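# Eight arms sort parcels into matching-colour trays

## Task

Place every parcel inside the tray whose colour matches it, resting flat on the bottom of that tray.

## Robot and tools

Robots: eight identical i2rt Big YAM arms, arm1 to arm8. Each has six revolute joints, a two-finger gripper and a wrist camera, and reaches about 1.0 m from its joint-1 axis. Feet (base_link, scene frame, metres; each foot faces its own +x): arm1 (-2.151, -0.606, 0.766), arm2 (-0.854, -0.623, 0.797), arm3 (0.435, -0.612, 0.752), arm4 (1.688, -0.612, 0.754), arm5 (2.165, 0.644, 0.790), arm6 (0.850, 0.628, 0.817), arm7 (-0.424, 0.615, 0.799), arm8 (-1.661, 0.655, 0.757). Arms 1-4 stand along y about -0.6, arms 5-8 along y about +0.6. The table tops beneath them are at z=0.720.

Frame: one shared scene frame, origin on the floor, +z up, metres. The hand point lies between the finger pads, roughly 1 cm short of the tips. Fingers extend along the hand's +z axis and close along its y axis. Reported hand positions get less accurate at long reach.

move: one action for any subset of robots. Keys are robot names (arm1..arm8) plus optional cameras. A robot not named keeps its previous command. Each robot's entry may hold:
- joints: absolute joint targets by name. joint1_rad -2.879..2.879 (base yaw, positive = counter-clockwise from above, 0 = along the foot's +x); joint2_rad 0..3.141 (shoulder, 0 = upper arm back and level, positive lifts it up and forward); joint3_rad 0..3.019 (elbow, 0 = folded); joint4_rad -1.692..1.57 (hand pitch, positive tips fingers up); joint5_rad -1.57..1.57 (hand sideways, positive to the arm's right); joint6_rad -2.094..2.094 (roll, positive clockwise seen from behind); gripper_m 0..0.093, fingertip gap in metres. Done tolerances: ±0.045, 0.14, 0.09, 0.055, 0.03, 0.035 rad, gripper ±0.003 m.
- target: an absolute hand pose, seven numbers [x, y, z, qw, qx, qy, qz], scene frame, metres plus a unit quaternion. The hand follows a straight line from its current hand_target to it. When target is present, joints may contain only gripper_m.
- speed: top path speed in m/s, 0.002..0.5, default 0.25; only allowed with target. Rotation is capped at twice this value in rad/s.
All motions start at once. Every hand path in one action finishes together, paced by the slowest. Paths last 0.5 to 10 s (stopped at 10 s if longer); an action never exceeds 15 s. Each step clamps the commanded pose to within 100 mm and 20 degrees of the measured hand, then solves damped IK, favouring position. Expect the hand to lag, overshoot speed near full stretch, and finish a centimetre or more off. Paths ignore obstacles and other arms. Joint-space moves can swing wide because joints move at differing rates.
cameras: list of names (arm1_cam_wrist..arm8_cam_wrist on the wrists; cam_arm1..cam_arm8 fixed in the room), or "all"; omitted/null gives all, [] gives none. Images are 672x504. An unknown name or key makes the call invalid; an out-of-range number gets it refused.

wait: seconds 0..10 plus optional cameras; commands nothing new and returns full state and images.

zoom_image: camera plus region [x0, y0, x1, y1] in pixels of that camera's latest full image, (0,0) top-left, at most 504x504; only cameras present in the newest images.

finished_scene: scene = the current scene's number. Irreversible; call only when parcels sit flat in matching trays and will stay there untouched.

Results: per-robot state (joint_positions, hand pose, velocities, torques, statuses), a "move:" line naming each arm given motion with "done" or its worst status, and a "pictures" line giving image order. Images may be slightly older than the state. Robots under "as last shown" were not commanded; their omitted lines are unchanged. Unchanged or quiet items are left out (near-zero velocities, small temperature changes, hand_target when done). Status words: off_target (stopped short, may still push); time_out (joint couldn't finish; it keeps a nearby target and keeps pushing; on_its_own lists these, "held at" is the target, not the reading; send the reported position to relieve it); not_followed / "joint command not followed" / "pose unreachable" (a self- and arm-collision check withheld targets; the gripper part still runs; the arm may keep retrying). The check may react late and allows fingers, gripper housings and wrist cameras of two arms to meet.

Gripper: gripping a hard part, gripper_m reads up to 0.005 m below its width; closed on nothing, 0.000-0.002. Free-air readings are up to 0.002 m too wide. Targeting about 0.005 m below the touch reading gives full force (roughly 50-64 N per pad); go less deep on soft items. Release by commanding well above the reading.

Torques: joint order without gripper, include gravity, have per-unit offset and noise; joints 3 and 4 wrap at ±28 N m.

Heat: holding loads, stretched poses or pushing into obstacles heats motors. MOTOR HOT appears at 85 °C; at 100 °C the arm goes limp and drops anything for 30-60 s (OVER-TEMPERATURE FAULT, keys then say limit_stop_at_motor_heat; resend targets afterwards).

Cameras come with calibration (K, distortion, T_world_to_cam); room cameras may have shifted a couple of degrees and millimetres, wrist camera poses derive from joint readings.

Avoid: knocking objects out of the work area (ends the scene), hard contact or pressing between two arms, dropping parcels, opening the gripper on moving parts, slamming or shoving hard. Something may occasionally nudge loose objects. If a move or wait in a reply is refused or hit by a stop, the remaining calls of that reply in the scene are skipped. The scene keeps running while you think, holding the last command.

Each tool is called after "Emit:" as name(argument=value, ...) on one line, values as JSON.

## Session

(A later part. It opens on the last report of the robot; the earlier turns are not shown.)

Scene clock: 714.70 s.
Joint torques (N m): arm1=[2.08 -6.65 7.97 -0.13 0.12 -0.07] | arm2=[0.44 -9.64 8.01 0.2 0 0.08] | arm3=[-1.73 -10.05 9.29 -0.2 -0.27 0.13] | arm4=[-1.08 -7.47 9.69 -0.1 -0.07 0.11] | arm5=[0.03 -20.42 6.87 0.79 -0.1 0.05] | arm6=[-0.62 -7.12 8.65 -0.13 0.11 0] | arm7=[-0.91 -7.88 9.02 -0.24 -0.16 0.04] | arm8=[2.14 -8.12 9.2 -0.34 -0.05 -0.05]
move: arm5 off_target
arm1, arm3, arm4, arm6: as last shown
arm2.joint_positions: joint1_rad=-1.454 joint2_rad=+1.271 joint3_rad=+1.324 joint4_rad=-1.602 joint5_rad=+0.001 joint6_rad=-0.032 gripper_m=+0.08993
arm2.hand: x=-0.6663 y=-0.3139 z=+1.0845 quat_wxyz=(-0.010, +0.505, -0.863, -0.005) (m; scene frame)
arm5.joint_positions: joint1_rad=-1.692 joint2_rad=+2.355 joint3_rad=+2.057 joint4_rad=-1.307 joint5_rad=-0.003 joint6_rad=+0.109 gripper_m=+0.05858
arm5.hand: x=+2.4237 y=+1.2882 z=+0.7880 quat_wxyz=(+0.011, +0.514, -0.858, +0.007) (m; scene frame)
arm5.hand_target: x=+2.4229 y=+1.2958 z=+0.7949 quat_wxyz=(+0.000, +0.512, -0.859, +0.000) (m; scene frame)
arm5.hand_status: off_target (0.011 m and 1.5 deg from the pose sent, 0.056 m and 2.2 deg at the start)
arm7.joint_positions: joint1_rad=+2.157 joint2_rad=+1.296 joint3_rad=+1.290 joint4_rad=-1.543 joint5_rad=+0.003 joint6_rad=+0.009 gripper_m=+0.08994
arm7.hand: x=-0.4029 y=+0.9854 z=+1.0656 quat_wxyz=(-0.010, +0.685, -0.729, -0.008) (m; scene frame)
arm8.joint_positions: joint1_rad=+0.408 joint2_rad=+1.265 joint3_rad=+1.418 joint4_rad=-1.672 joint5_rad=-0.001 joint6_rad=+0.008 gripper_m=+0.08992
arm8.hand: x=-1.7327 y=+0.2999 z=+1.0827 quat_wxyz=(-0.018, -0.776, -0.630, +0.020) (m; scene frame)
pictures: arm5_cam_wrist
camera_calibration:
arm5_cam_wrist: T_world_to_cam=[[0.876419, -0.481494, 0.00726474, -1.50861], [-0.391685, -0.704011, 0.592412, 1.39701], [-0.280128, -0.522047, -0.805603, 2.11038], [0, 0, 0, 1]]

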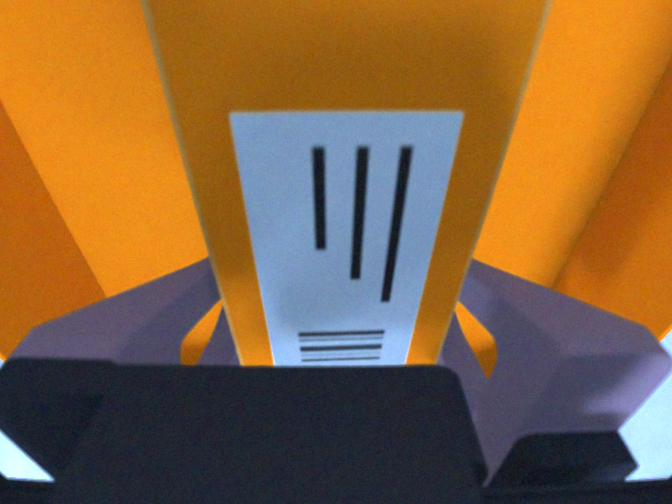

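Emit:
move(arm5={"target":[2.423,1.295,0.774,0,-0.512,0.859,0],"speed":0.04}, cameras=[])

Emit:
move(arm5={"joints":{"gripper_m":0.09}}, cameras=[])

Emit:
move(arm5={"target":[2.42,1.285,0.92,0,-0.512,0.859,0],"speed":0.2}, cameras=["arm5_cam_wrist"])

Emit:
move(arm5={"target":[2.298,0.975,1.06,0,-0.557,0.831,0],"speed":0.35}, cameras=["cam_arm5","cam_arm7","cam_arm1","cam_arm3"])

Scene clock: 722.33 s.
Joint torques (N m): arm1=[2.43 -6.24 7.92 -0.17 0.12 -0.08] | arm2=[0.44 -9.64 8.01 0.2 0 0.09] | arm3=[-1.67 -9.99 9.26 -0.23 -0.26 0.13] | arm4=[-1.08 -7.47 9.69 -0.1 -0.07 0.11] | arm5=[-1.14 -21.07 6.6 0.62 -0.08 0.03] | arm6=[-0.62 -7.12 8.66 -0.14 0.11 0] | arm7=[-1.03 -8 8.99 -0.27 -0.16 0.03] | arm8=[2.08 -7.94 9.22 -0.32 -0.04 -0.05]
move: arm5 done
arm1, arm2, arm3, arm4, arm6, arm7, arm8: as last shown
arm5.joint_positions: joint1_rad=-1.692 joint2_rad=+2.365 joint3_rad=+2.035 joint4_rad=-1.265 joint5_rad=-0.003 joint6_rad=+0.109 gripper_m=+0.05858
arm5.hand: x=+2.4241 y=+1.2889 z=+0.7729 quat_wxyz=(+0.007, +0.514, -0.858, +0.005) (m; scene frame)
arm5.hand_target: x=+2.4229 y=+1.2949 z=+0.7740 quat_wxyz=(+0.000, +0.512, -0.859, +0.000) (m; scene frame)
arm5.hand_status: done (0.006 m and 1.0 deg from the pose sent, 0.016 m and 1.5 deg at the start)
pictures: none

Scene clock: 722.97 s.
Joint torques (N m): arm1=[2.14 -6.77 8.06 -0.13 0.13 -0.07] | arm2=[0.44 -9.58 8.01 0.2 0 0.08] | arm3=[-1.61 -10.05 9.26 -0.2 -0.26 0.13] | arm4=[-1.08 -7.47 9.69 -0.1 -0.07 0.11] | arm5=[-0.21 -20.42 6.82 0.83 -0.06 0.02] | arm6=[-0.56 -7.12 8.65 -0.14 0.11 0] | arm7=[-1.26 -8.06 9.02 -0.27 -0.15 0.04] | arm8=[1.85 -8.18 9.18 -0.39 -0.04 -0.05]
move: arm5 done
arm1, arm2, arm3, arm4, arm6, arm7, arm8: as last shown
arm5.joint_positions: joint1_rad=-1.692 joint2_rad=+2.365 joint3_rad=+2.035 joint4_rad=-1.265 joint5_rad=-0.003 joint6_rad=+0.109 gripper_m=+0.08980
arm5.joint_status: all done
arm5.hand: x=+2.4241 y=+1.2889 z=+0.7729 quat_wxyz=(+0.007, +0.514, -0.858, +0.005) (m; scene frame)
pictures: none

Scene clock: 724.57 s.
Joint torques (N m): arm1=[2.2 -6.12 7.95 -0.17 0.12 -0.08] | arm2=[0.44 -9.64 8.01 0.2 0 0.08] | arm3=[-1.67 -10.11 9.26 -0.23 -0.26 0.12] | arm4=[-1.08 -7.47 9.69 -0.1 -0.07 0.11] | arm5=[-0.5 -19.55 9.89 -0.2 -0.04 0.02] | arm6=[-0.56 -7.06 8.65 -0.16 0.11 0] | arm7=[-1.08 -8.06 9.03 -0.2 -0.15 0.03] | arm8=[1.96 -8.18 9.2 -0.43 -0.03 -0.05]
move: arm5 off_target
arm1, arm2, arm3, arm4, arm6, arm7, arm8: as last shown
arm5.joint_positions: joint1_rad=-1.692 joint2_rad=+2.239 joint3_rad=+2.152 joint4_rad=-1.528 joint5_rad=-0.003 joint6_rad=+0.109 gripper_m=+0.08989
arm5.hand: x=+2.4178 y=+1.2738 z=+0.9017 quat_wxyz=(+0.015, +0.514, -0.858, +0.011) (m; scene frame)
arm5.hand_target: x=+2.4197 y=+1.2843 z=+0.9201 quat_wxyz=(+0.000, +0.512, -0.859, +0.000) (m; scene frame)
arm5.hand_status: off_target (0.022 m and 2.2 deg from the pose sent, 0.147 m and 1.0 deg at the start)
pictures: arm5_cam_wrist
camera_calibration:
arm5_cam_wrist: T_world_to_cam=[[0.876445, -0.481426, 0.00854274, -1.51247], [-0.389316, -0.698093, 0.600915, 1.29626], [-0.283333, -0.529995, -0.799267, 2.20499], [0, 0, 0, 1]]

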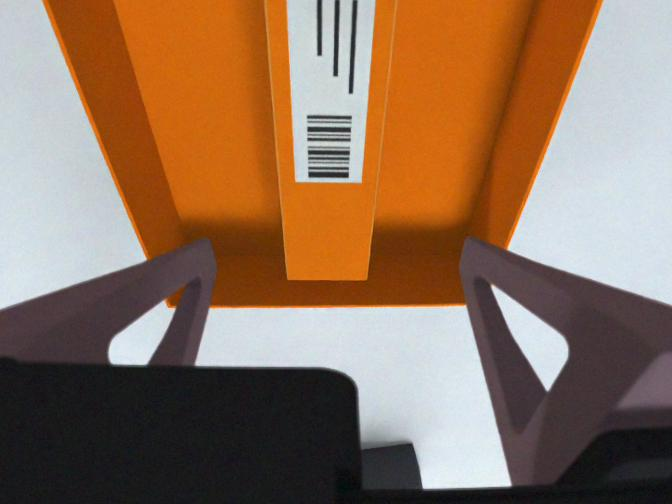

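Scene clock: 726.50 s.
Joint torques (N m): arm1=[2.37 -6.3 8.01 -0.16 0.13 -0.08] | arm2=[0.38 -9.64 7.99 0.2 0 0.08] | arm3=[-1.61 -10.05 9.29 -0.21 -0.26 0.12] | arm4=[-1.08 -7.47 9.68 -0.1 -0.07 0.11] | arm5=[-0.85 -6.71 7.02 -0.03 -0.09 -0.11] | arm6=[-0.56 -7.06 8.65 -0.14 0.11 0] | arm7=[-1.26 -8.06 9.01 -0.24 -0.16 0.04] | arm8=[1.79 -8.06 9.16 -0.36 -0.04 -0.06]
move: arm5 done
arm1, arm2, arm4, arm6, arm7, arm8: as last shown
arm3.joint_positions: joint1_rad=-1.215 joint2_rad=+1.253 joint3_rad=+1.357 joint4_rad=-1.673 joint5_rad=+0.000 joint6_rad=-0.023 gripper_m=+0.08996
arm3.hand: x=+0.5217 y=-0.2764 z=+1.0592 quat_wxyz=(-0.005, +0.621, -0.784, -0.001) (m; scene frame)
arm5.joint_positions: joint1_rad=-1.692 joint2_rad=+1.278 joint3_rad=+1.275 joint4_rad=-1.568 joint5_rad=-0.002 joint6_rad=+0.017 gripper_m=+0.08989
arm5.hand: x=+2.2980 y=+0.9760 z=+1.0584 quat_wxyz=(-0.003, +0.553, -0.833, -0.002) (m; scene frame)
arm5.hand_target: x=+2.2980 y=+0.9750 z=+1.0600 quat_wxyz=(+0.000, +0.557, -0.831, +0.000) (m; scene frame)
arm5.hand_status: done (0.002 m and 0.7 deg from the pose sent, 0.359 m and 6.2 deg at the start)
pictures: cam_arm1, cam_arm3, cam_arm5, cam_arm7

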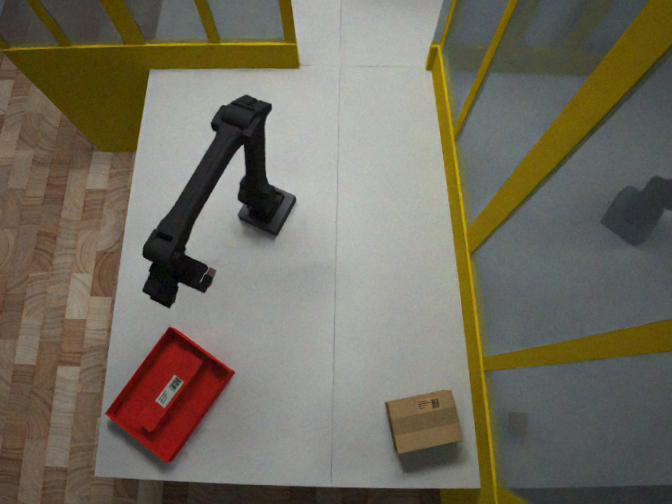

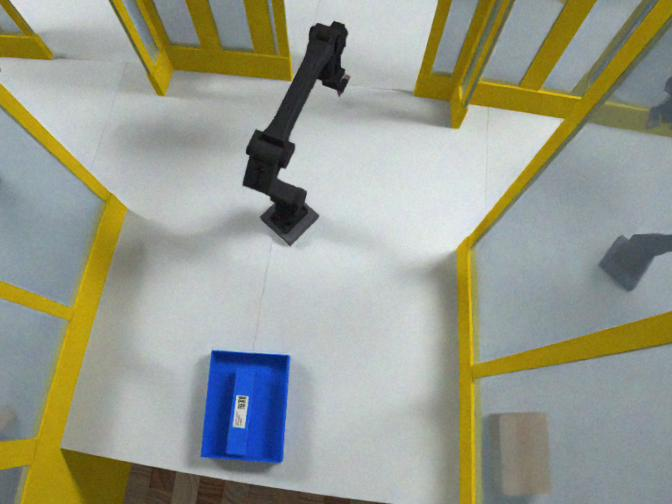

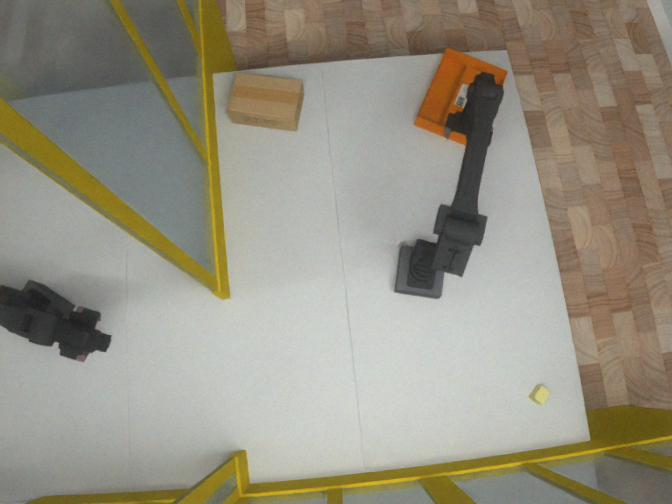

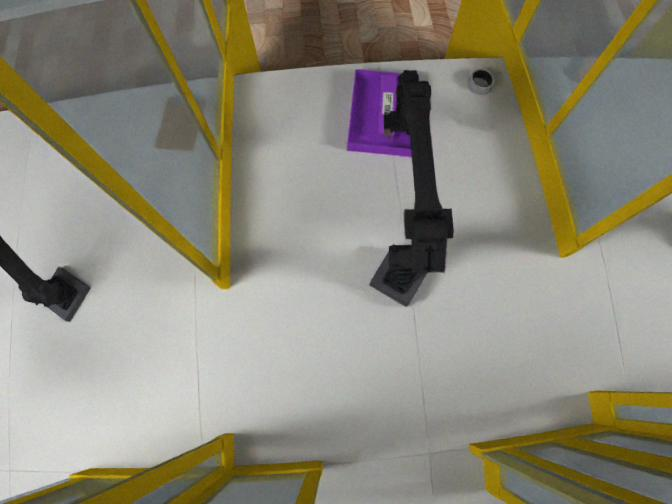

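Emit:
zoom_image(camera="cam_arm1", region=[95, 315, 245, 475])

Emit:
zoom_image(camera="cam_arm3", region=[185, 340, 305, 470])

Emit:
zoom_image(camera="cam_arm5", region=[400, 40, 520, 160])

Emit:
zoom_image(camera="cam_arm7", region=[330, 50, 440, 160])

Scaled by 3.150.

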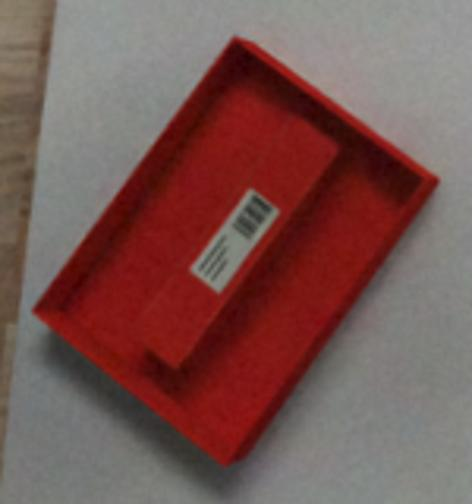

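Scaled by 3.877.

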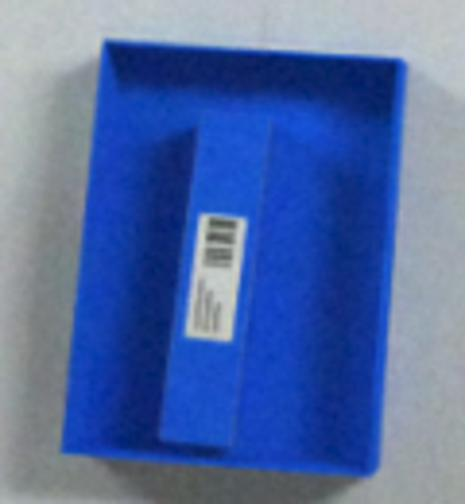

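Scaled by 4.200.

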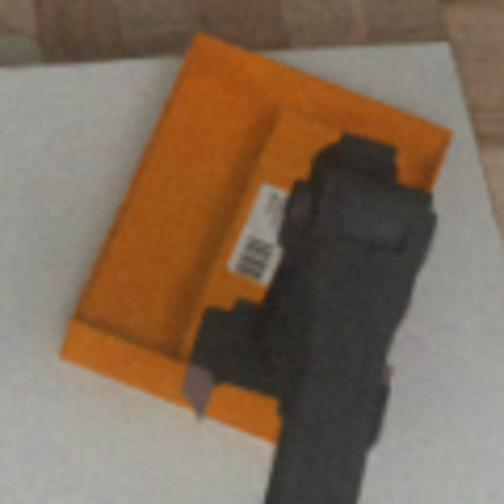

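Scaled by 4.582.

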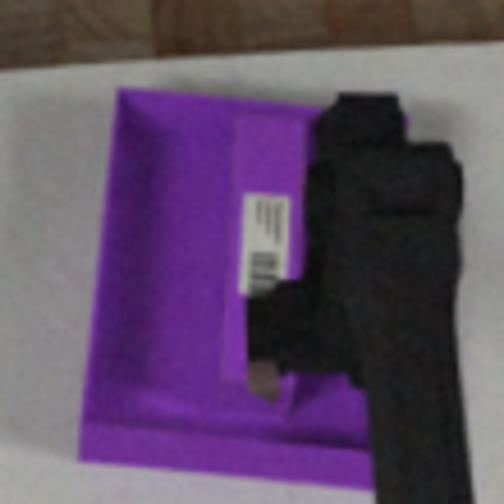

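Emit:
finished_scene(scene=1)

The scene is finished: the task was done.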